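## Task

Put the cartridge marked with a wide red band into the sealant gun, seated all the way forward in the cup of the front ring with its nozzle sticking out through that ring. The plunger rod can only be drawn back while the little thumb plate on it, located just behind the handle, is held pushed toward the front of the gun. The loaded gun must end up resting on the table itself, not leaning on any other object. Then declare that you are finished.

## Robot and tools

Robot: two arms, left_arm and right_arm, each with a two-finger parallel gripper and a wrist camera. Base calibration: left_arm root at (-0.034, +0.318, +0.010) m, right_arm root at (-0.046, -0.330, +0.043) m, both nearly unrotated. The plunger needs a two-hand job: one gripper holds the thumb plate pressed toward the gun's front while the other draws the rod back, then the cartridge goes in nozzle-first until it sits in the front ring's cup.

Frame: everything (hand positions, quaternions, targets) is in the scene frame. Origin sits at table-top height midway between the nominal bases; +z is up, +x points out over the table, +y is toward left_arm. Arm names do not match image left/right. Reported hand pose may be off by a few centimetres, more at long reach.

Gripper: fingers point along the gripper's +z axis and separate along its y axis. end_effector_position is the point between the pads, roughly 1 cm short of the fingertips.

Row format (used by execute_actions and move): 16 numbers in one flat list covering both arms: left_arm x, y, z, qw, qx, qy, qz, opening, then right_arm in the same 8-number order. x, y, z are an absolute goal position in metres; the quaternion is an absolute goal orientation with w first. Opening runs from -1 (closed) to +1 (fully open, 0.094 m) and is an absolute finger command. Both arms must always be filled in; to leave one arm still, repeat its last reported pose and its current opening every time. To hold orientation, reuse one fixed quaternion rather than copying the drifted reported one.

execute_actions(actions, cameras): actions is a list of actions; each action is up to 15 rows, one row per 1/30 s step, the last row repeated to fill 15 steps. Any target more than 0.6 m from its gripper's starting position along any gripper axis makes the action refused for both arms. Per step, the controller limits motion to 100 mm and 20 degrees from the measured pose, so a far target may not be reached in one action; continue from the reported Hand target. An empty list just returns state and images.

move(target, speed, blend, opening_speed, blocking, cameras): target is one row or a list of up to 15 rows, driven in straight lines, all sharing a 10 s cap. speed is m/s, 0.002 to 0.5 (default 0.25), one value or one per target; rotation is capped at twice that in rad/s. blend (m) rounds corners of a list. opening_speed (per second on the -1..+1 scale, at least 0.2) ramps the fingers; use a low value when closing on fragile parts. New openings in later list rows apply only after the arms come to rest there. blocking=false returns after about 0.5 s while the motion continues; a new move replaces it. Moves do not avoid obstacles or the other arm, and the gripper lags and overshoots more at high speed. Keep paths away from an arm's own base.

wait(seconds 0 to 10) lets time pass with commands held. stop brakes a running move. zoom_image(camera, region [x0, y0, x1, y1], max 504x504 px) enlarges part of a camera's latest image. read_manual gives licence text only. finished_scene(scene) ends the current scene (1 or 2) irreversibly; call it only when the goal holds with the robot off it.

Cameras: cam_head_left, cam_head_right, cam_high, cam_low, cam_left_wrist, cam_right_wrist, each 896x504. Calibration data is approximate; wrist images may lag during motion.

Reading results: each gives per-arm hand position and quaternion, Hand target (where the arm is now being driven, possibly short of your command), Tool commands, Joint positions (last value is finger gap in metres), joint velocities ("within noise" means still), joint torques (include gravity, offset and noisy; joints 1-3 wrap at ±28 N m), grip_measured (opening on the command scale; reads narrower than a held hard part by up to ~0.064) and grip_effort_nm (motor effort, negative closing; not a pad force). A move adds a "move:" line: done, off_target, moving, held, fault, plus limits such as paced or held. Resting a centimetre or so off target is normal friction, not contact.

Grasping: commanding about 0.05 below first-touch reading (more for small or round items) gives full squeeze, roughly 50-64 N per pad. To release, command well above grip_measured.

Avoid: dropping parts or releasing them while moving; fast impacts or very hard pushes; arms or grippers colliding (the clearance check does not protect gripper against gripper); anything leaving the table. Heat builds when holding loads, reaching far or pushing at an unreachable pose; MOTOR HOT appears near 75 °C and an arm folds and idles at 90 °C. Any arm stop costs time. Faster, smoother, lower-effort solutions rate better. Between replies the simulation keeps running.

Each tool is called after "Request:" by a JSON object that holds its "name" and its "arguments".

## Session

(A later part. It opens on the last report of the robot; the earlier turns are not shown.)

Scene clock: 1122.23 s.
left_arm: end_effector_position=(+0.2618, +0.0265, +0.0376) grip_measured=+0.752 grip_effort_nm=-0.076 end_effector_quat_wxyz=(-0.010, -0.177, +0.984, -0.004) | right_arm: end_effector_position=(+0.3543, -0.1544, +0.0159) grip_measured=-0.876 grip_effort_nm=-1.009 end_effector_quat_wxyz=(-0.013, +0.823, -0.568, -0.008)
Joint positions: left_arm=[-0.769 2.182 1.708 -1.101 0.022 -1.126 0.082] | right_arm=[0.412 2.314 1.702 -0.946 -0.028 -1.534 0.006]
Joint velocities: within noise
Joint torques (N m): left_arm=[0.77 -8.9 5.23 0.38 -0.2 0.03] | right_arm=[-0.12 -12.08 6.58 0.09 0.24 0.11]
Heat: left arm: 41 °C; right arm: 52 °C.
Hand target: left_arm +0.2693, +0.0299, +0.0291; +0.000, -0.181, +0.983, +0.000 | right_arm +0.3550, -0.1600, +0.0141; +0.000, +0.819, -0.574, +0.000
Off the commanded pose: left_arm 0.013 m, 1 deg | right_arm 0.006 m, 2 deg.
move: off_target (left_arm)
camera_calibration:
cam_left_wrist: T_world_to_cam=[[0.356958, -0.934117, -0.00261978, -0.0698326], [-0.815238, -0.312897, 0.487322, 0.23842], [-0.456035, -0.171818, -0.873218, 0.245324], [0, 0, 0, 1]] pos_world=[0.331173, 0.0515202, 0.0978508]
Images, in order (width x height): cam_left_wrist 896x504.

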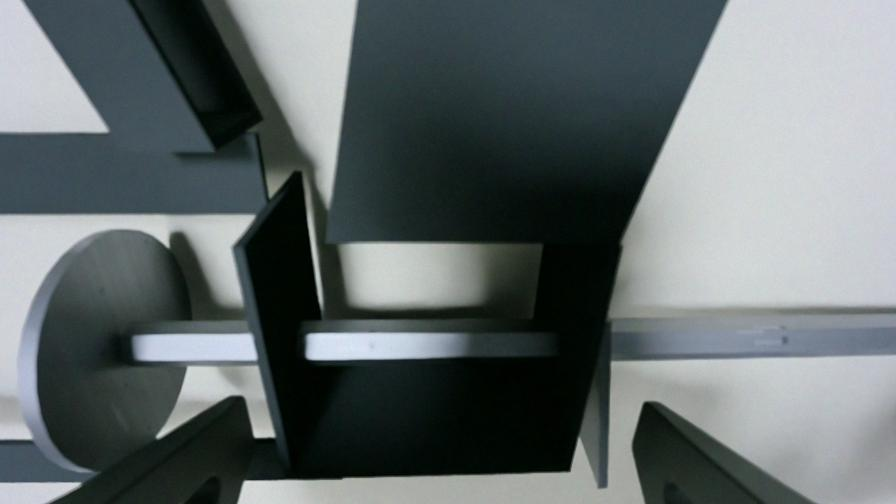

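Request:
{"name": "move", "arguments": {"target": [[0.2685, 0.032, 0.036, 0.0, -0.1822, 0.9833, 0.0, 0.1, 0.355, -0.160, 0.014, 0.0, -0.819, 0.574, 0.0, -1.0],[0.2685, 0.036, 0.036, 0.0, -0.1822, 0.9833, 0.0, 0.1, 0.379, -0.219, 0.016, 0.0, -0.819, 0.574, 0.0, -1.0]], "speed": 0.06, "opening_speed": 0.6, "cameras": ["cam_left_wrist","cam_right_wrist","cam_high"]}}

Scene clock: 1134.77 s.
left_arm: end_effector_position=(+0.2662, +0.0215, +0.0383) grip_measured=+0.158 grip_effort_nm=-1.018 end_effector_quat_wxyz=(-0.003, -0.174, +0.985, -0.016) | right_arm: end_effector_position=(+0.3626, -0.1725, +0.0172) grip_measured=-0.876 grip_effort_nm=-1.004 end_effector_quat_wxyz=(-0.042, +0.826, -0.561, -0.043)
Joint positions: left_arm=[-0.769 2.181 1.708 -1.075 0.025 -1.122 0.054] | right_arm=[0.329 2.314 1.702 -0.945 -0.12 -1.631 0.006]
Joint velocities: within noise
Joint torques (N m): left_arm=[1.03 -10.78 4.03 0.11 -0.2 0.05] | right_arm=[-5.2 -11.79 8.36 -0.1 1 -0.33]
Heat: left arm: 39 °C; right arm: 52 °C.
Hand target: left_arm +0.2672, +0.0345, +0.0365; +0.000, -0.180, +0.984, +0.000 | right_arm +0.3768, -0.2168, +0.0172; -0.002, +0.819, -0.574, -0.002
Off the commanded pose: left_arm 0.015 m, 2 deg | right_arm 0.049 m, 7 deg.
move: off_target (left_arm, right_arm)
camera_calibration:
cam_left_wrist: T_world_to_cam=[[0.352443, -0.935531, 0.0237723, -0.0758436], [-0.825243, -0.298714, 0.479317, 0.242749], [-0.441315, -0.18855, -0.87732, 0.243645], [0, 0, 0, 1]] pos_world=[0.334581, 0.0474977, 0.0992042]
cam_right_wrist: T_world_to_cam=[[0.935028, 0.353306, 0.029965, -0.278288], [0.329639, -0.897294, 0.293601, -0.239212], [0.130618, -0.264647, -0.955458, 0.00597941], [0, 0, 0, 1]] pos_world=[0.33828, -0.11474, 0.0842847]
Images, in order (width x height): cam_high 896x504, cam_left_wrist 896x504, cam_right_wrist 896x504.

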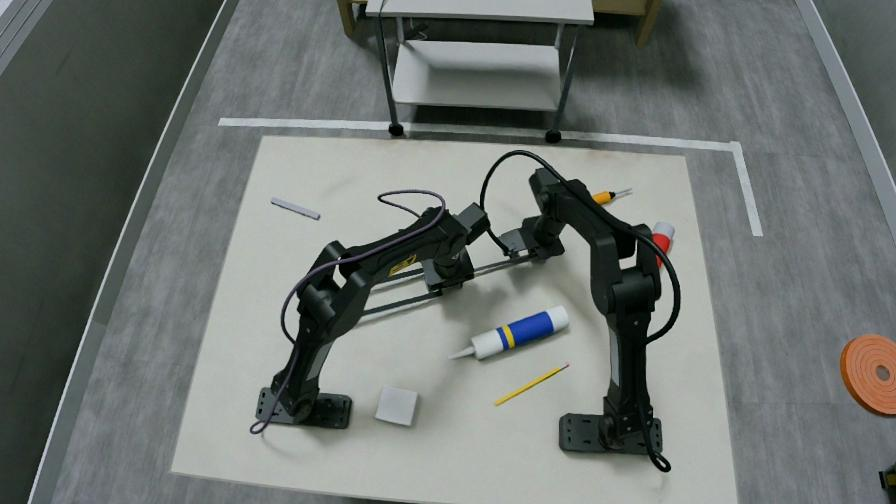

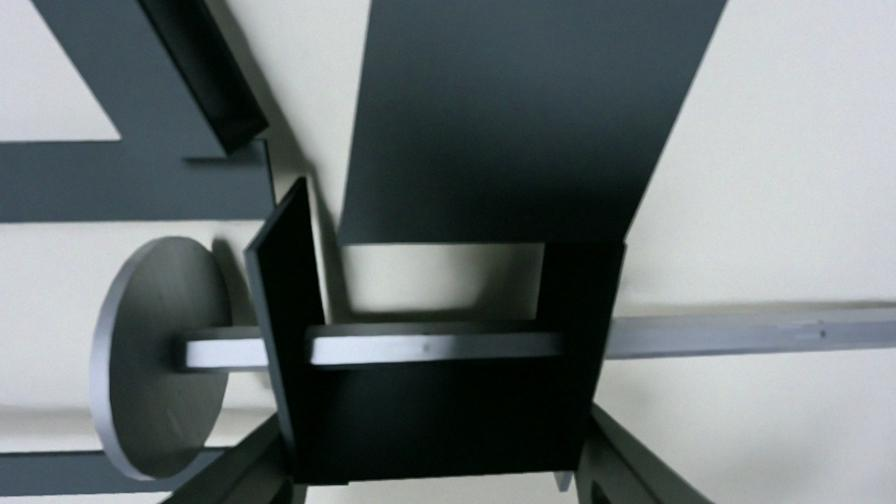

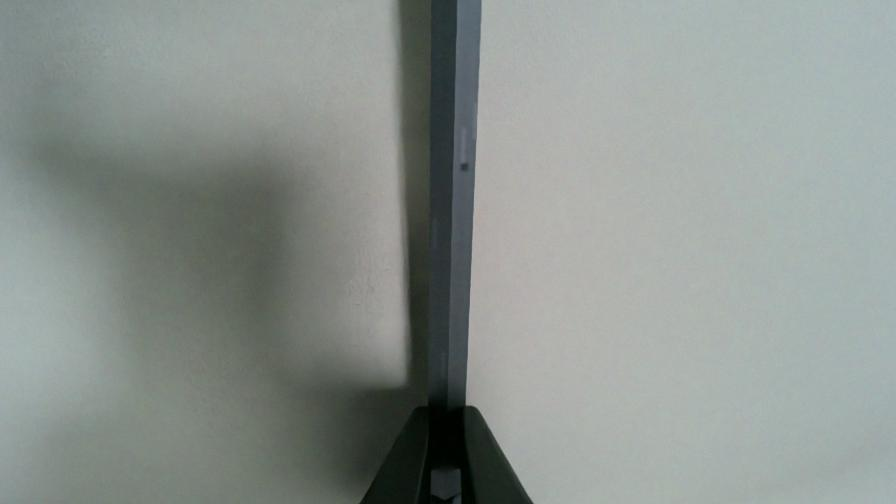

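Request:
{"name": "move", "arguments": {"target": [[0.2685, 0.030, 0.036, 0.0, -0.1822, 0.9833, 0.0, 0.35, 0.364, -0.180, 0.014, 0.0, -0.819, 0.574, 0.0, -1.0],[0.274, 0.024, 0.100, 0.0, -0.1822, 0.9833, 0.0, 0.35, 0.364, -0.178, 0.014, 0.0, -0.819, 0.574, 0.0, -1.0],[0.272, 0.033, 0.090, 0.0, -0.1822, 0.9833, 0.0, 0.97, 0.364, -0.178, 0.014, 0.0, -0.819, 0.574, 0.0, -1.0],[0.271, 0.033, 0.060, 0.0, -0.1822, 0.9833, 0.0, 0.97, 0.364, -0.178, 0.014, 0.0, -0.819, 0.574, 0.0, -1.0]], "speed": 0.1, "opening_speed": 1.0, "cameras": ["cam_left_wrist","cam_right_wrist"]}}

Scene clock: 1154.27 s.
left_arm: end_effector_position=(+0.2666, +0.0351, +0.0580) grip_measured=+0.968 grip_effort_nm=0.100 end_effector_quat_wxyz=(-0.017, -0.189, +0.982, +0.005) | right_arm: end_effector_position=(+0.3612, -0.1732, +0.0160) grip_measured=-0.876 grip_effort_nm=-1.013 end_effector_quat_wxyz=(-0.014, +0.822, -0.569, -0.012)
Joint positions: left_arm=[-0.746 2.181 1.787 -1.207 0.022 -1.128 0.092] | right_arm=[0.363 2.314 1.702 -0.949 -0.036 -1.582 0.006]
Joint velocities: within noise
Joint torques (N m): left_arm=[-0.01 -10.88 5.23 0.33 -0.22 0.05] | right_arm=[0.17 -11.64 7.46 0.07 0.31 0.13]
Heat: left arm: 38 °C; right arm: 51 °C.
Hand target: left_arm +0.2736, +0.0351, +0.0603; +0.000, -0.187, +0.982, +0.000 | right_arm +0.3638, -0.1781, +0.0141; +0.000, +0.819, -0.574, +0.000
Off the commanded pose: left_arm 0.005 m, 2 deg | right_arm 0.006 m, 2 deg.
move: done
camera_calibration:
cam_left_wrist: T_world_to_cam=[[0.379526, -0.924845, -0.0249266, -0.0685365], [-0.798457, -0.341033, 0.496148, 0.231058], [-0.467361, -0.168399, -0.86788, 0.269447], [0, 0, 0, 1]] pos_world=[0.33643, 0.0607871, 0.1175]
cam_right_wrist: T_world_to_cam=[[0.94017, 0.34013, 0.0197805, -0.280596], [0.308782, -0.87518, 0.372444, -0.228977], [0.143991, -0.344053, -0.927844, -0.0141919], [0, 0, 0, 1]] pos_world=[0.336556, -0.10984, 0.0776635]
Images, in order (width x height): cam_left_wrist 896x504, cam_right_wrist 896x504.

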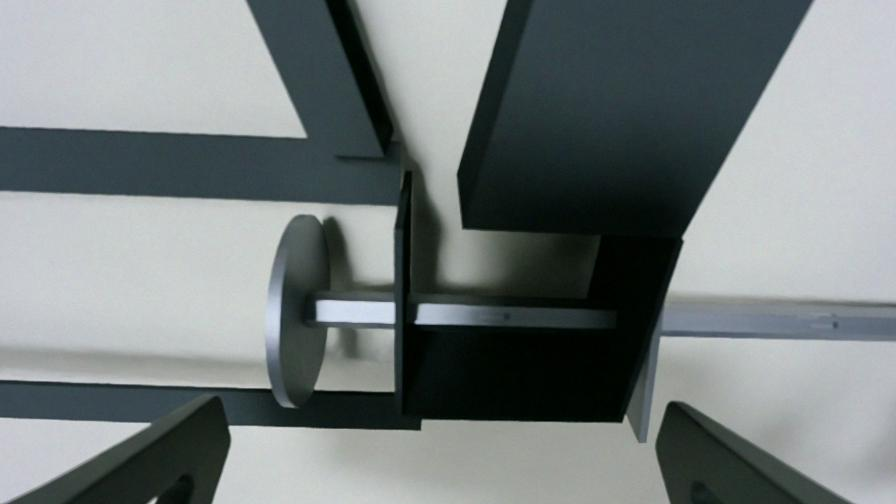

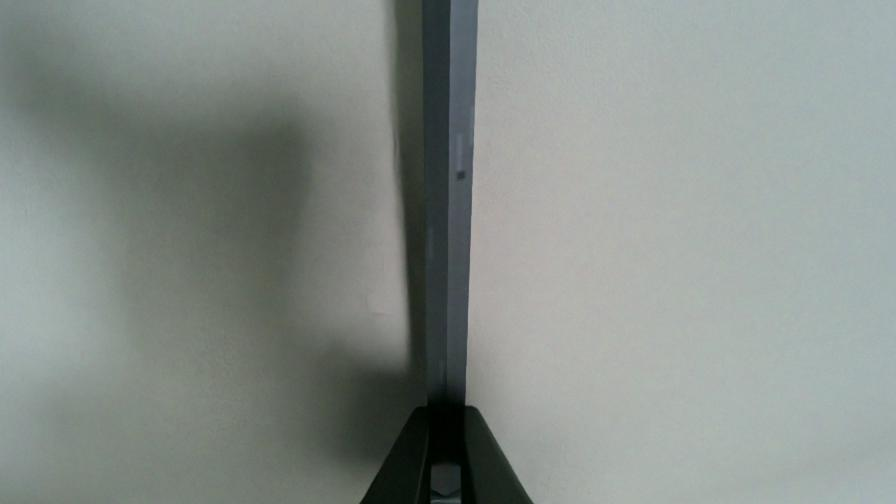

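Request:
{"name": "move", "arguments": {"target": [[0.2695, 0.027, 0.058, 0.0, -0.1822, 0.9833, 0.0, 0.97, 0.364, -0.178, 0.014, 0.0, -0.819, 0.574, 0.0, -1.0],[0.270, 0.028, 0.041, 0.0, -0.1822, 0.9833, 0.0, 0.97, 0.364, -0.178, 0.014, 0.0, -0.819, 0.574, 0.0, -1.0]], "speed": 0.08, "cameras": ["cam_left_wrist"]}}

Scene clock: 1189.17 s.
left_arm: end_effector_position=(+0.2635, +0.0279, +0.0473) grip_measured=+0.968 grip_effort_nm=0.105 end_effector_quat_wxyz=(-0.011, -0.179, +0.984, -0.001) | right_arm: end_effector_position=(+0.3612, -0.1732, +0.0160) grip_measured=-0.876 grip_effort_nm=-1.009 end_effector_quat_wxyz=(-0.014, +0.822, -0.569, -0.012)
Joint positions: left_arm=[-0.764 2.181 1.744 -1.145 0.02 -1.126 0.092] | right_arm=[0.363 2.314 1.702 -0.949 -0.036 -1.582 0.006]
Joint velocities: within noise
Joint torques (N m): left_arm=[-0.24 -9.14 5.18 0.41 -0.18 0] | right_arm=[0.16 -11.6 7.54 0.08 0.31 0.12]
Heat: left arm: 38 °C; right arm: 51 °C.
Hand target: left_arm +0.2678, +0.0269, +0.0408; +0.000, -0.179, +0.984, +0.001 | right_arm +0.3640, -0.1780, +0.0141; -0.001, +0.819, -0.574, +0.000
Off the commanded pose: left_arm 0.009 m, 1 deg | right_arm 0.006 m, 2 deg.
move: done
camera_calibration:
cam_left_wrist: T_world_to_cam=[[0.361222, -0.932438, -0.00883087, -0.0699615], [-0.812156, -0.319251, 0.488346, 0.234829], [-0.458172, -0.169229, -0.872605, 0.255255], [0, 0, 0, 1]] pos_world=[0.33294, 0.0529311, 0.107442]
Images, in order (width x height): cam_left_wrist 896x504.

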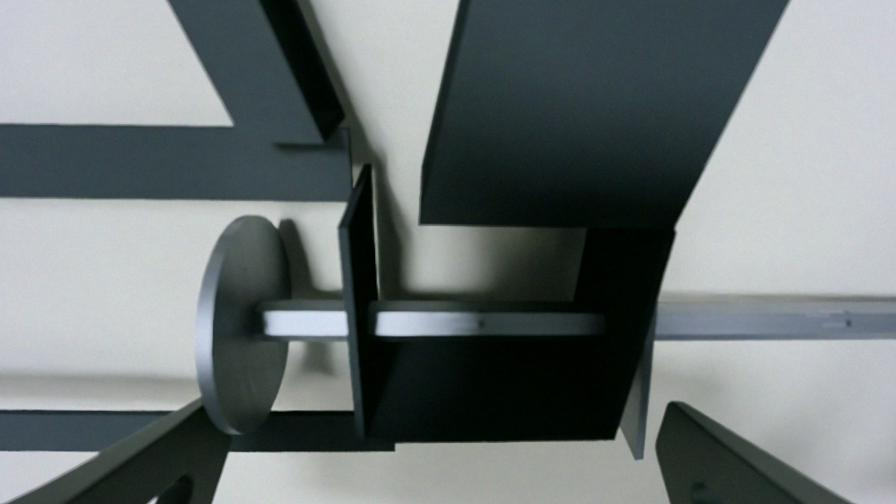

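Request:
{"name": "move", "arguments": {"target": [[0.2705, 0.030, 0.031, 0.0, -0.1822, 0.9833, 0.0, 0.97, 0.364, -0.178, 0.014, 0.0, -0.819, 0.574, 0.0, -1.0]], "speed": 0.08, "cameras": ["cam_left_wrist"]}}

Scene clock: 1202.20 s.
left_arm: end_effector_position=(+0.2633, +0.0272, +0.0401) grip_measured=+0.968 grip_effort_nm=0.105 end_effector_quat_wxyz=(-0.009, -0.180, +0.984, -0.005) | right_arm: end_effector_position=(+0.3612, -0.1732, +0.0160) grip_measured=-0.876 grip_effort_nm=-1.009 end_effector_quat_wxyz=(-0.014, +0.822, -0.569, -0.012)
Joint positions: left_arm=[-0.766 2.181 1.715 -1.109 0.02 -1.129 0.092] | right_arm=[0.363 2.314 1.702 -0.949 -0.036 -1.582 0.006]
Joint velocities: within noise
Joint torques (N m): left_arm=[0.58 -8.84 5.11 0.39 -0.17 -0.01] | right_arm=[0.17 -11.62 7.56 0.08 0.3 0.12]
Heat: left arm: 38 °C; right arm: 51 °C.
Hand target: left_arm +0.2697, +0.0298, +0.0313; +0.000, -0.183, +0.983, +0.000 | right_arm +0.3640, -0.1780, +0.0141; -0.001, +0.819, -0.574, +0.000
Off the commanded pose: left_arm 0.012 m, 1 deg | right_arm 0.006 m, 2 deg.
move: off_target (left_arm)
camera_calibration:
cam_left_wrist: T_world_to_cam=[[0.362681, -0.931911, -0.00193522, -0.0712983], [-0.814342, -0.317934, 0.485557, 0.238624], [-0.453112, -0.174527, -0.874203, 0.247642], [0, 0, 0, 1]] pos_world=[0.332389, 0.052643, 0.100486]
Images, in order (width x height): cam_left_wrist 896x504.

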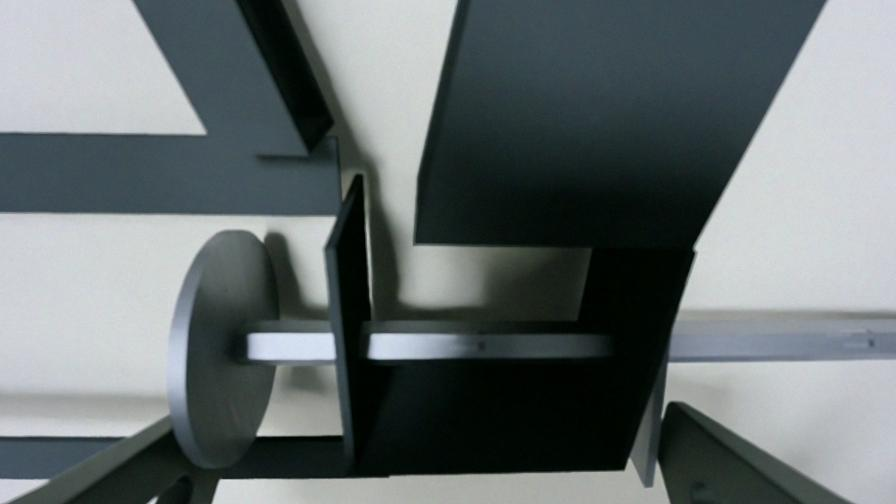

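Request:
{"name": "move", "arguments": {"target": [[0.2695, 0.030, 0.034, 0.0, -0.1822, 0.9833, 0.0, 0.2, 0.368, -0.190, 0.014, 0.0, -0.819, 0.574, 0.0, -1.0]], "speed": 0.06, "opening_speed": 0.4, "cameras": ["cam_left_wrist","cam_right_wrist","cam_high"]}}

Scene clock: 1216.40 s.
left_arm: end_effector_position=(+0.2669, +0.0282, +0.0401) grip_measured=+0.203 grip_effort_nm=-0.637 end_effector_quat_wxyz=(-0.007, -0.181, +0.983, -0.008) | right_arm: end_effector_position=(+0.3659, -0.1861, +0.0159) grip_measured=-0.876 grip_effort_nm=-1.004 end_effector_quat_wxyz=(-0.007, +0.817, -0.577, -0.002)
Joint positions: left_arm=[-0.758 2.181 1.715 -1.101 0.02 -1.125 0.057] | right_arm=[0.341 2.314 1.702 -0.949 -0.011 -1.583 0.006]
Joint velocities: within noise
Joint torques (N m): left_arm=[0.61 -9.18 5.34 0.28 -0.18 0.03] | right_arm=[-0.88 -11.6 7.49 0.08 0.09 -0.17]
Heat: left arm: 37 °C; right arm: 51 °C.
Hand target: left_arm +0.2714, +0.0324, +0.0341; -0.001, -0.184, +0.983, +0.000 | right_arm +0.3688, -0.1919, +0.0140; -0.001, +0.818, -0.575, +0.000
Off the commanded pose: left_arm 0.007 m, 1 deg | right_arm 0.005 m, 1 deg.
move: done
camera_calibration:
cam_left_wrist: T_world_to_cam=[[0.36553, -0.930785, 0.00510722, -0.0727701], [-0.81608, -0.317836, 0.482694, 0.242446], [-0.447661, -0.180607, -0.875774, 0.248224], [0, 0, 0, 1]] pos_world=[0.335575, 0.0541556, 0.100733]
cam_right_wrist: T_world_to_cam=[[0.946683, 0.321554, 0.0198645, -0.28644], [0.288004, -0.872316, 0.395118, -0.233909], [0.14438, -0.36833, -0.918416, -0.0242141], [0, 0, 0, 1]] pos_world=[0.34203, -0.120855, 0.0758729]
Images, in order (width x height): cam_high 896x504, cam_left_wrist 896x504, cam_right_wrist 896x504.

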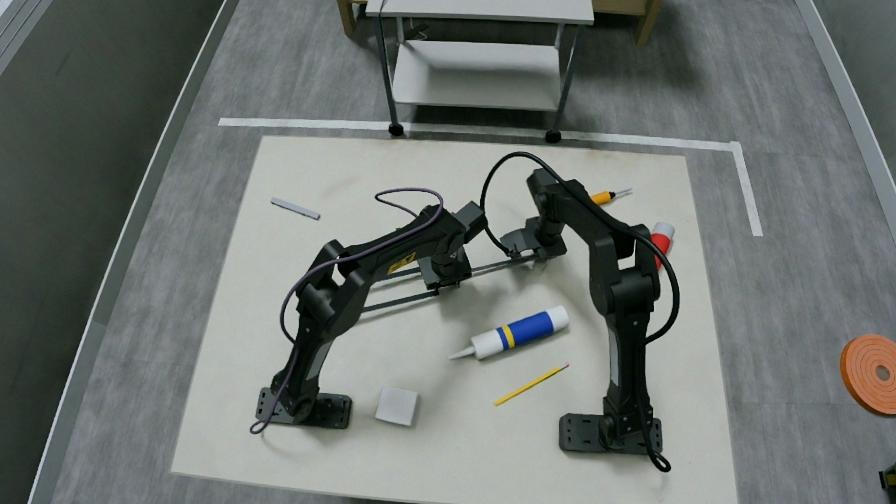

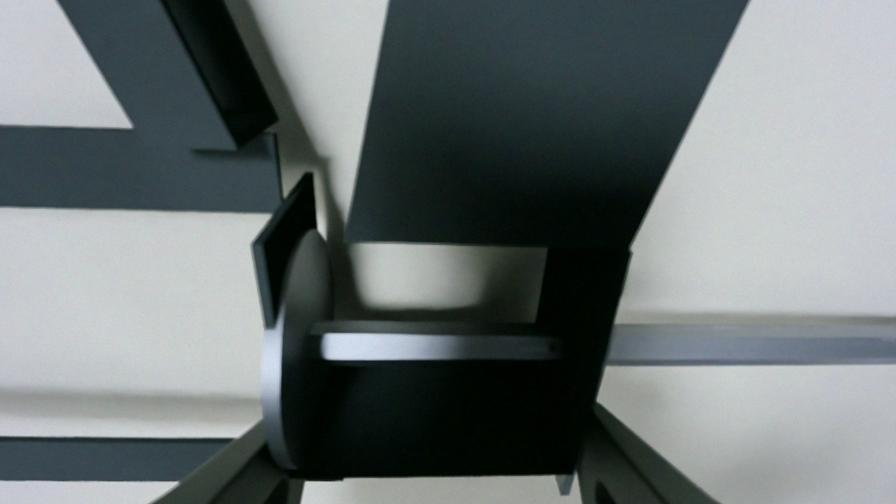

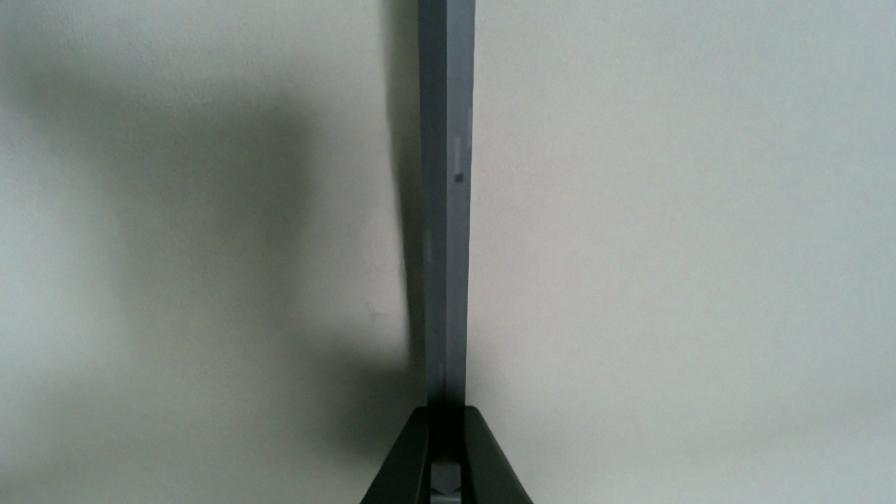

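Request:
{"name": "move", "arguments": {"target": [[0.2695, 0.030, 0.034, 0.0, -0.1822, 0.9833, 0.0, 0.08, 0.368, -0.190, 0.014, 0.0, -0.819, 0.574, 0.0, -1.0]], "speed": 0.06, "opening_speed": 0.4, "cameras": ["cam_left_wrist"]}}

Scene clock: 1225.63 s.
left_arm: end_effector_position=(+0.2672, +0.0279, +0.0401) grip_measured=+0.163 grip_effort_nm=-1.023 end_effector_quat_wxyz=(-0.006, -0.181, +0.983, -0.008) | right_arm: end_effector_position=(+0.3661, -0.1868, +0.0159) grip_measured=-0.876 grip_effort_nm=-1.004 end_effector_quat_wxyz=(-0.007, +0.817, -0.577, -0.002)
Joint positions: left_arm=[-0.758 2.181 1.715 -1.099 0.02 -1.125 0.055] | right_arm=[0.34 2.314 1.702 -0.949 -0.011 -1.585 0.006]
Joint velocities: within noise
Joint torques (N m): left_arm=[-0.14 -9.1 5.44 0.28 -0.19 -0.02] | right_arm=[-0.47 -11.64 7.49 0.07 0.09 -0.15]
Heat: left arm: 37 °C; right arm: 51 °C.
Hand target: left_arm +0.2697, +0.0298, +0.0341; +0.000, -0.182, +0.983, -0.001 | right_arm +0.3681, -0.1906, +0.0140; +0.000, +0.819, -0.574, +0.000
Off the commanded pose: left_arm 0.007 m, 1 deg | right_arm 0.004 m, 1 deg.
move: done
camera_calibration:
cam_left_wrist: T_world_to_cam=[[0.365524, -0.930779, 0.00649749, -0.0731698], [-0.816616, -0.317326, 0.482122, 0.242739], [-0.446688, -0.181533, -0.87608, 0.24808], [0, 0, 0, 1]] pos_world=[0.335784, 0.053957, 0.100784]
Images, in order (width x height): cam_left_wrist 896x504.

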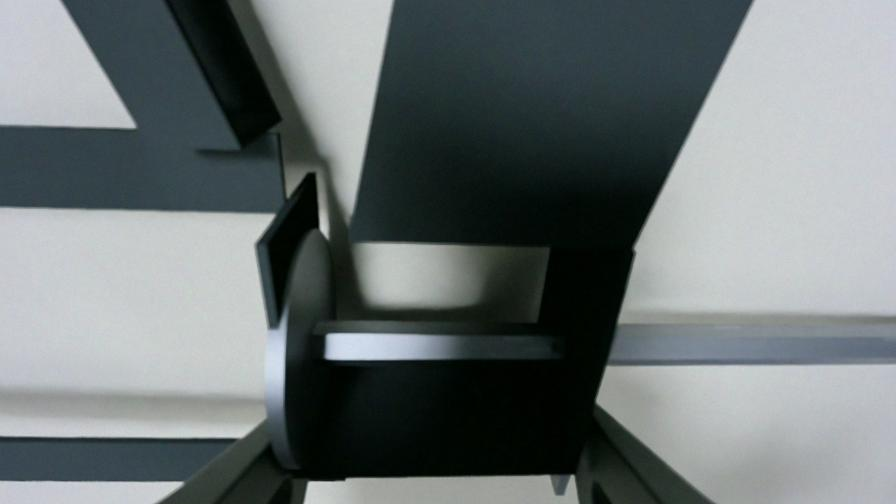

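Request:
{"name": "move", "arguments": {"target": [[0.2695, 0.030, 0.034, 0.0, -0.1822, 0.9833, 0.0, 0.45, 0.368, -0.190, 0.014, 0.0, -0.819, 0.574, 0.0, -0.5],[0.268, 0.032, 0.11, 0.0, -0.1822, 0.9833, 0.0, 0.5, 0.368, -0.186, 0.08, 0.0, -0.819, 0.574, 0.0, -0.2],[0.24, 0.09, 0.24, 0.0, -0.1822, 0.9833, 0.0, 0.5, 0.34, -0.27, 0.22, 0.0, -0.5, 0.866, 0.0, 0.5]], "speed": [0.1,0.1,0.25], "opening_speed": 1.5}}

Scene clock: 1249.73 s.
left_arm: end_effector_position=(+0.2481, +0.0774, +0.2297) grip_measured=+0.498 grip_effort_nm=0.095 end_effector_quat_wxyz=(+0.044, -0.192, +0.978, -0.068) | right_arm: end_effector_position=(+0.3431, -0.2685, +0.2044) grip_measured=+0.498 grip_effort_nm=0.134 end_effector_quat_wxyz=(+0.005, -0.510, +0.860, -0.004)
Joint positions: left_arm=[-0.698 1.868 2.01 -1.552 0.017 -1.09 0.07] | right_arm=[0.168 2.066 2.061 -1.554 0.004 -0.914 0.07]
Joint velocities: within noise
Joint torques (N m): left_arm=[0.47 -10.62 5.09 0.17 -0.13 0.17] | right_arm=[-0.29 -12.9 8.14 0 0 0.13]
Heat: left arm: 38 °C; right arm: 52 °C.
Hand target: left_arm +0.2417, +0.0889, +0.2395; +0.050, -0.188, +0.979, -0.063 | right_arm +0.3417, -0.2703, +0.2194; +0.019, -0.502, +0.865, -0.010
Off the commanded pose: left_arm 0.018 m, 9 deg | right_arm 0.016 m, 1 deg.
joint sent to its limit (left arm) — joint 4 (wrist pitch), lower limit. The joint targets are off in orientation, not in position.
joint sent to its limit (right arm) — joint 4 (wrist pitch), lower limit. The joint targets still meet the commanded pose.
move: off_target (left_arm, right_arm); target 2's new opening was sent with left_arm's hand 0.021 m and 2 deg from that target; target 3's new opening was sent with right_arm's hand 0.016 m and 2 deg from that target
camera_calibration:
cam_left_wrist: T_world_to_cam=[[0.379438, -0.914091, 0.143057, -0.057449], [-0.862721, -0.29369, 0.411653, 0.177237], [-0.334274, -0.279615, -0.900043, 0.399886], [0, 0, 0, 1]] pos_world=[0.308376, 0.111353, 0.295173]
cam_right_wrist: T_world_to_cam=[[0.870212, -0.492148, 0.0228393, -0.434994], [-0.458879, -0.792767, 0.401186, -0.0973192], [-0.179337, -0.359597, -0.915712, 0.234714], [0, 0, 0, 1]] pos_world=[0.375972, -0.206831, 0.263909]

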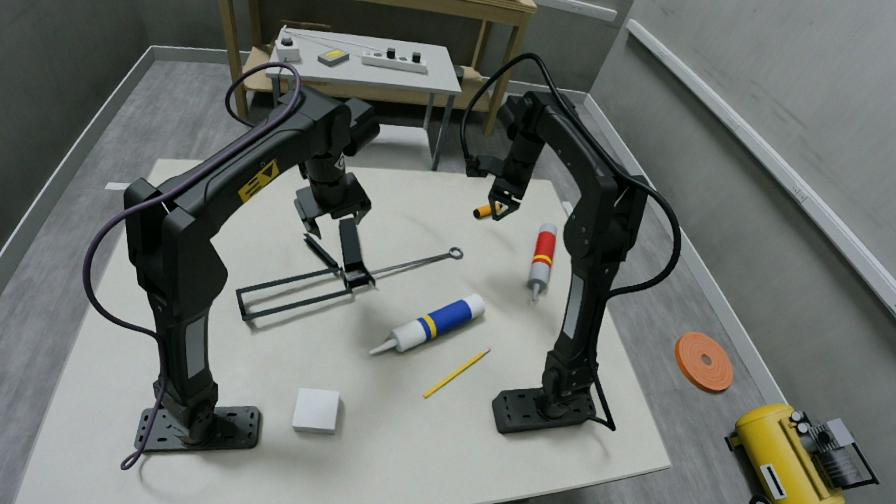

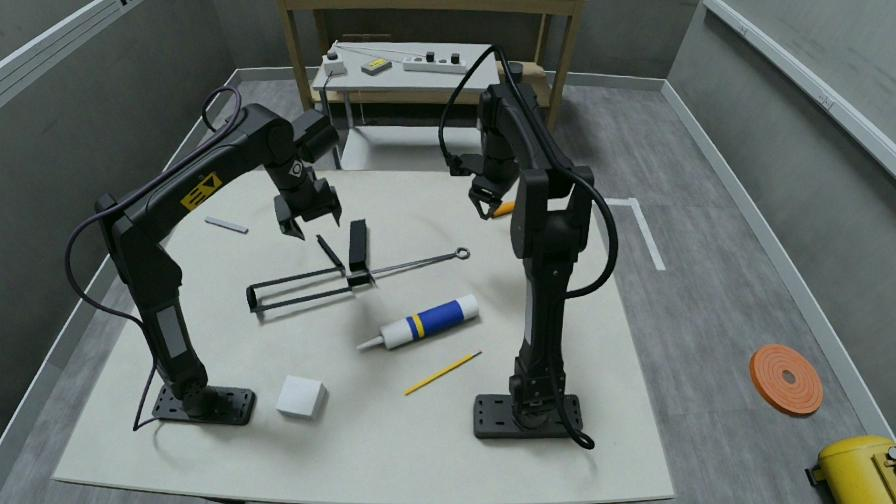

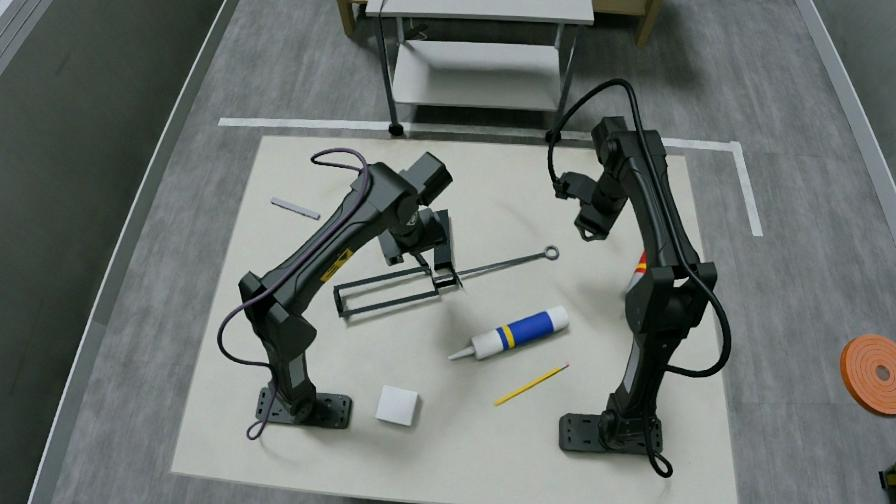

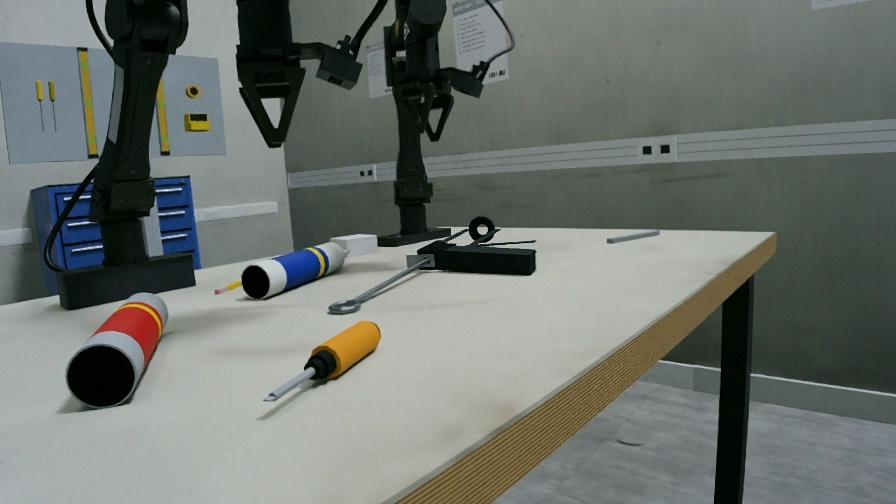

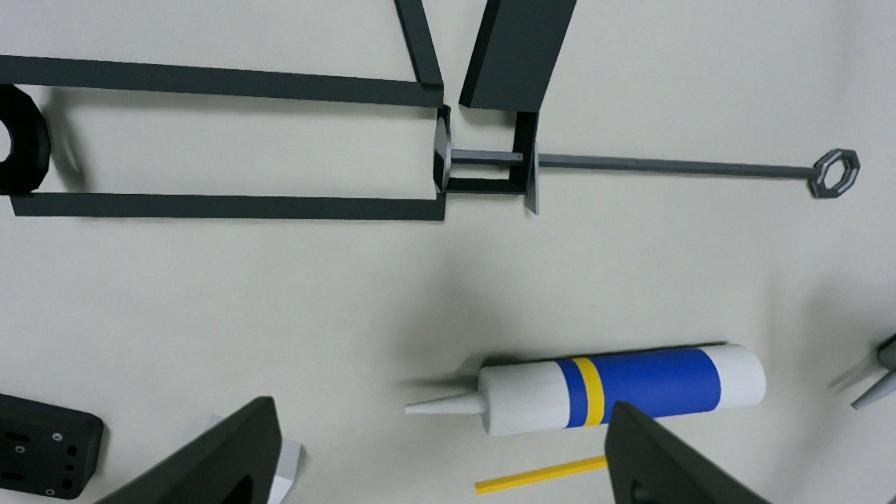

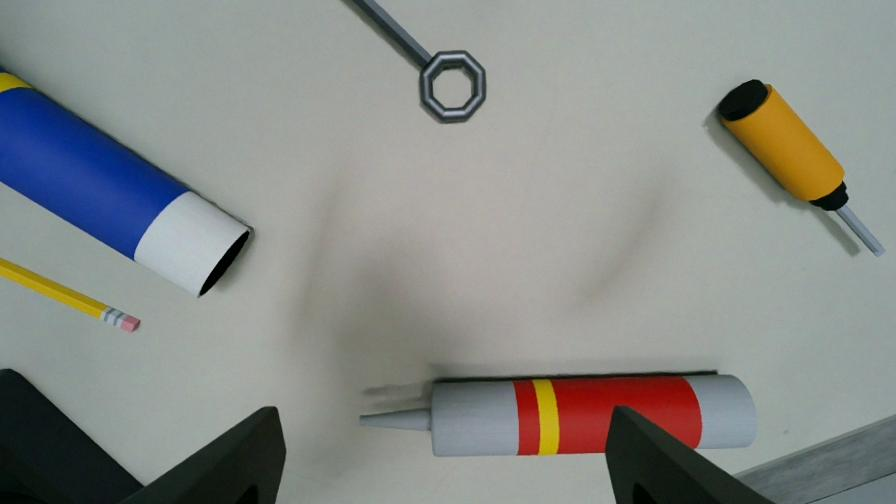

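Request:
{"name": "move", "arguments": {"target": [0.24, 0.12, 0.26, 0.0, -0.1822, 0.9833, 0.0, 0.5, 0.352, -0.46, 0.13, 0.0, 0.2546, 0.967, 0.0, 0.45], "speed": 0.25, "cameras": ["cam_right_wrist","cam_high"]}}

Scene clock: 1307.43 s.
left_arm: end_effector_position=(+0.2474, +0.1063, +0.2484) grip_measured=+0.498 grip_effort_nm=0.105 end_effector_quat_wxyz=(+0.063, -0.184, +0.978, -0.081) | right_arm: end_effector_position=(+0.3440, -0.4555, +0.1320) grip_measured=+0.452 grip_effort_nm=-0.090 end_effector_quat_wxyz=(-0.011, +0.243, +0.970, +0.002)
Joint positions: left_arm=[-0.637 1.77 1.956 -1.552 0.017 -1.013 0.07] | right_arm=[-0.303 2.142 1.889 -1.339 -0.002 0.176 0.068]
Joint velocities: within noise
Joint torques (N m): left_arm=[0.49 -10.21 5.19 0.23 -0.11 0.16] | right_arm=[-0.2 -10.41 7.54 0.32 -0.1 0.13]
Heat: left arm: 41 °C; right arm: 49 °C.
Hand target: left_arm +0.2394, +0.1182, +0.2587; +0.071, -0.180, +0.978, -0.078 | right_arm +0.3512, -0.4572, +0.1296; -0.002, +0.252, +0.968, +0.005
Off the commanded pose: left_arm 0.019 m, 12 deg | right_arm 0.009 m, 2 deg.
joint sent to its limit (left arm) — joint 4 (wrist pitch), lower limit. The joint targets are off in orientation, not in position.
move: off_target (left_arm)
camera_calibration:
cam_right_wrist: T_world_to_cam=[[-0.483924, -0.875021, 0.0124798, -0.233358], [-0.789693, 0.442791, 0.424641, 0.457421], [-0.377096, 0.195639, -0.905276, 0.420928], [0, 0, 0, 1]] pos_world=[0.407025, -0.489085, 0.189729]
Images, in order (width x height): cam_high 896x504, cam_right_wrist 896x504.

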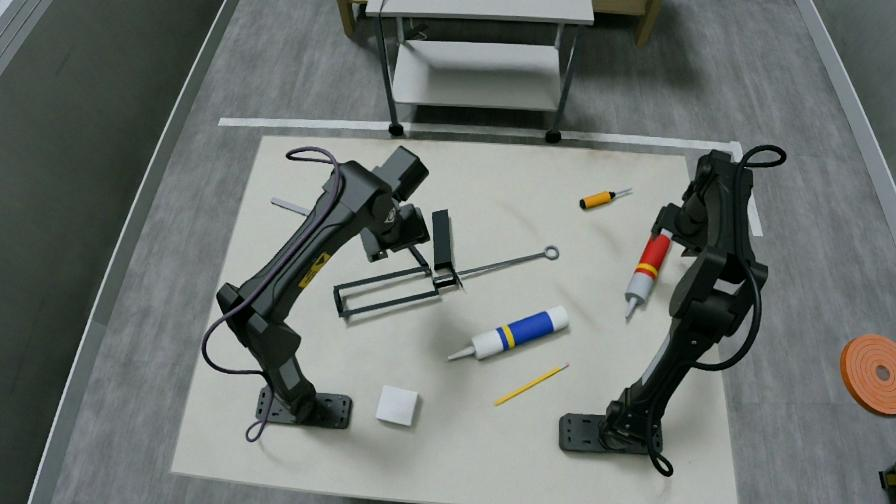

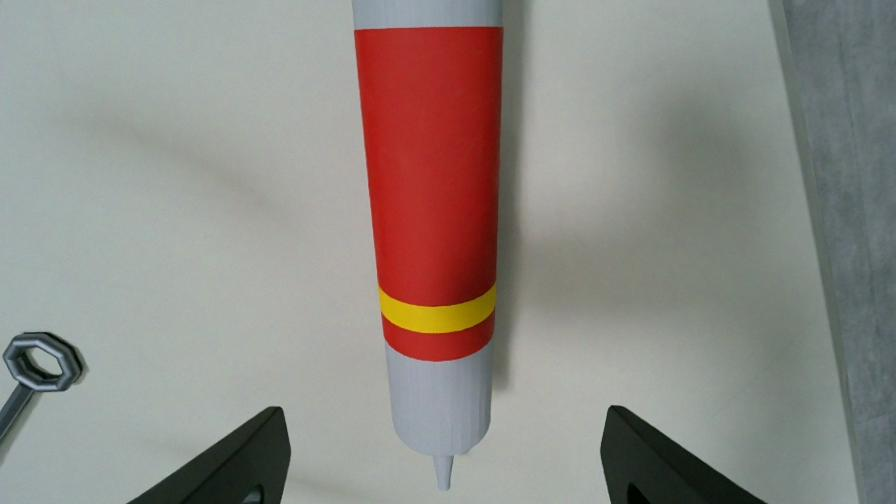

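Request:
{"name": "execute_actions", "arguments": {"actions": []}}

Scene clock: 1344.80 s.
left_arm: end_effector_position=(+0.2474, +0.1063, +0.2484) grip_measured=+0.498 grip_effort_nm=0.105 end_effector_quat_wxyz=(+0.063, -0.184, +0.978, -0.081) | right_arm: end_effector_position=(+0.3440, -0.4555, +0.1320) grip_measured=+0.452 grip_effort_nm=-0.090 end_effector_quat_wxyz=(-0.011, +0.243, +0.970, +0.002)
Joint positions: left_arm=[-0.637 1.77 1.956 -1.552 0.017 -1.013 0.07] | right_arm=[-0.303 2.142 1.889 -1.339 -0.002 0.176 0.068]
Joint velocities: within noise
Joint torques (N m): left_arm=[0.53 -10.06 5.15 0.22 -0.09 0.19] | right_arm=[-0.2 -10.41 7.56 0.33 -0.1 0.13]
Heat: left arm: 41 °C; right arm: 48 °C.
Hand target: left_arm +0.2394, +0.1182, +0.2587; +0.071, -0.180, +0.978, -0.078 | right_arm +0.3512, -0.4572, +0.1296; -0.002, +0.252, +0.968, +0.005
Tool commands: left_gripper/opening=+0.5 right_gripper/opening=+0.45
Off the commanded pose: left_arm 0.019 m, 12 deg | right_arm 0.009 m, 2 deg.
camera_calibration:
cam_left_wrist: T_world_to_cam=[[0.359464, -0.916504, 0.175515, -0.0362966], [-0.884303, -0.274503, 0.377699, 0.189122], [-0.297983, -0.290978, -0.909141, 0.419019], [0, 0, 0, 1]] pos_world=[0.305149, 0.140574, 0.315887]
cam_right_wrist: T_world_to_cam=[[-0.483924, -0.875021, 0.0124798, -0.233358], [-0.789693, 0.442791, 0.424641, 0.457421], [-0.377096, 0.195639, -0.905276, 0.420928], [0, 0, 0, 1]] pos_world=[0.407025, -0.489085, 0.189729]

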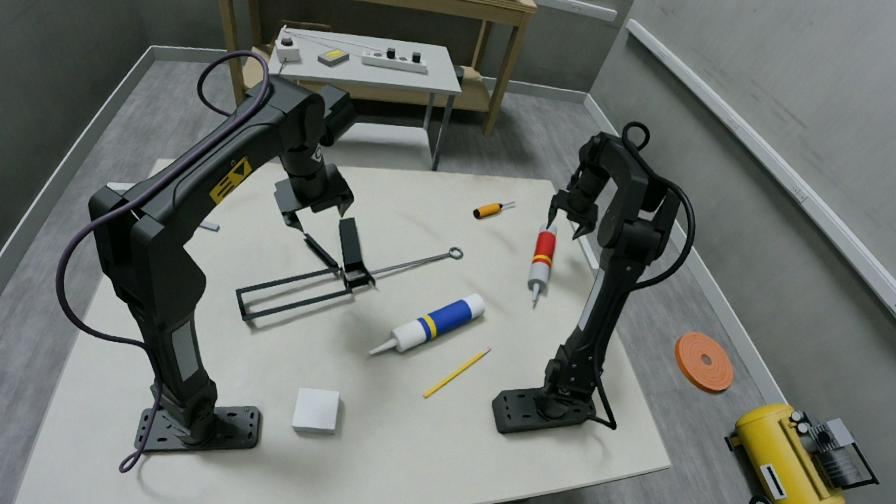

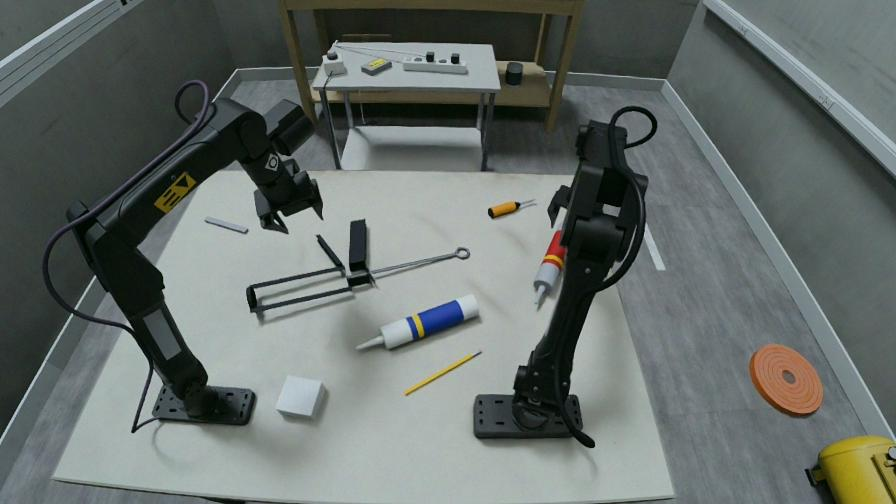

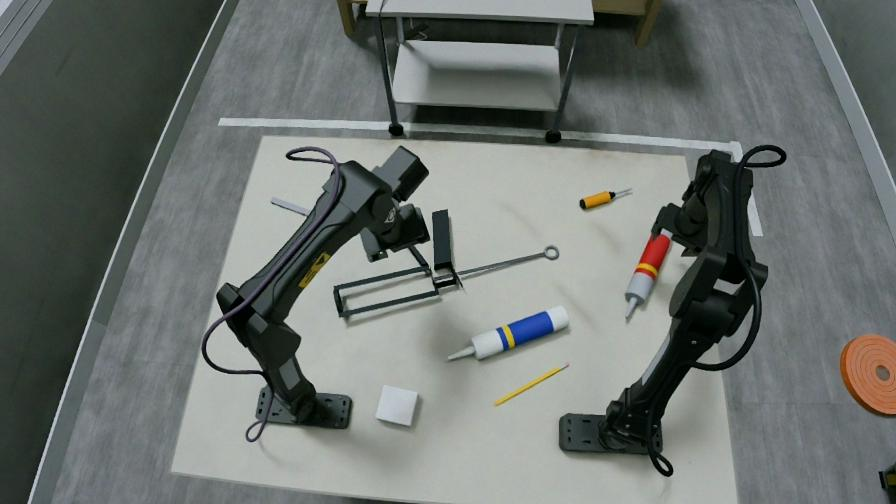

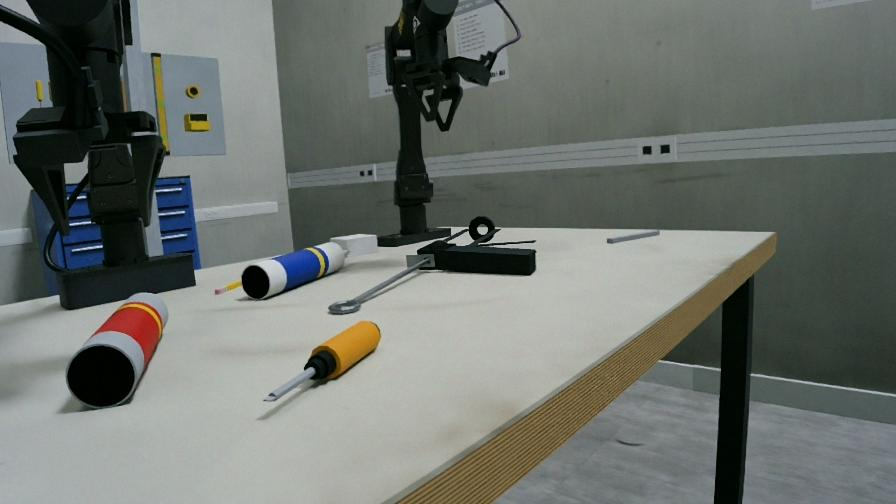

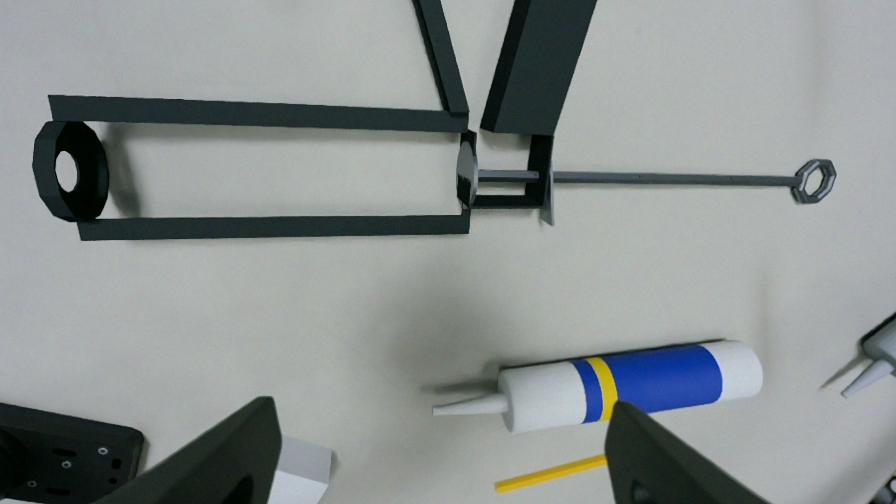

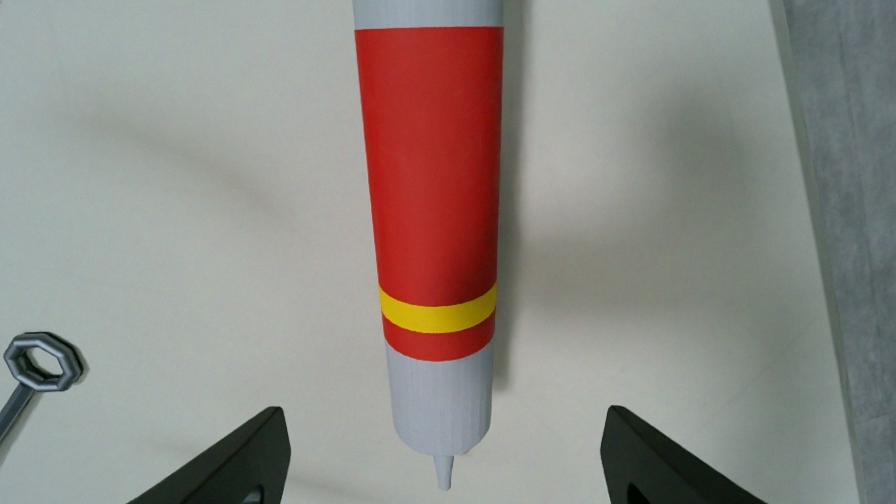

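Request:
{"name": "move", "arguments": {"target": [[0.24,0.12,0.26,0.0,-0.1822,0.9833,0.0,0.5,0.354,-0.466,0.08,0.0,0.2546,0.967,0.0,0.45]], "speed": 0.15, "cameras": ["cam_right_wrist","cam_low"]}}

Scene clock: 1356.97 s.
left_arm: end_effector_position=(+0.2474, +0.1063, +0.2484) grip_measured=+0.498 grip_effort_nm=0.100 end_effector_quat_wxyz=(+0.063, -0.184, +0.978, -0.081) | right_arm: end_effector_position=(+0.3533, -0.4656, +0.0888) grip_measured=+0.452 grip_effort_nm=-0.085 end_effector_quat_wxyz=(+0.004, +0.251, +0.968, +0.000)
Joint positions: left_arm=[-0.637 1.77 1.956 -1.552 0.017 -1.013 0.07] | right_arm=[-0.318 2.179 1.776 -1.16 0 0.176 0.068]
Joint velocities: within noise
Joint torques (N m): left_arm=[0.54 -10.26 5.04 0.19 -0.13 0.18] | right_arm=[-0.61 -10.78 5.34 0.38 0 0.06]
Heat: left arm: 41 °C; right arm: 48 °C.
Hand target: left_arm +0.2394, +0.1183, +0.2589; +0.072, -0.181, +0.978, -0.078 | right_arm +0.3522, -0.4687, +0.0801; +0.000, +0.258, +0.966, -0.001
Off the commanded pose: left_arm 0.019 m, 12 deg | right_arm 0.009 m, 1 deg.
joint sent to its limit (left arm) — joint 4 (wrist pitch), lower limit. The joint targets are off in orientation, not in position.
move: off_target (left_arm)
camera_calibration:
cam_right_wrist: T_world_to_cam=[[-0.497565, -0.867385, 0.00849468, -0.228457], [-0.79395, 0.45934, 0.398309, 0.499121], [-0.349389, 0.19144, -0.917212, 0.376617], [0, 0, 0, 1]] pos_world=[0.414191, -0.499526, 0.148574]
Images, in order (width x height): cam_low 896x504, cam_right_wrist 896x504.

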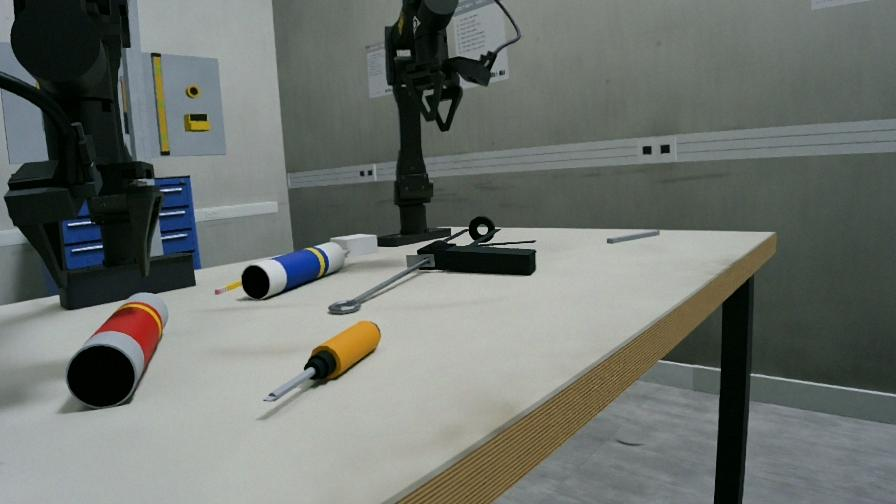

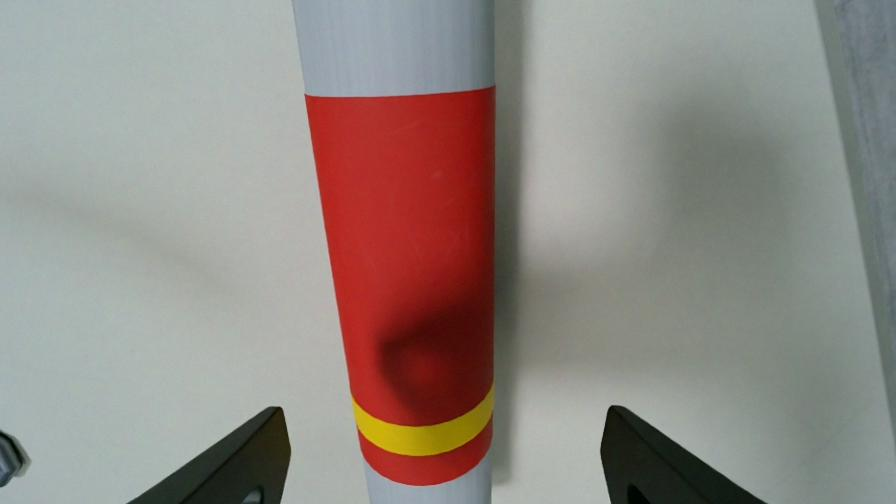

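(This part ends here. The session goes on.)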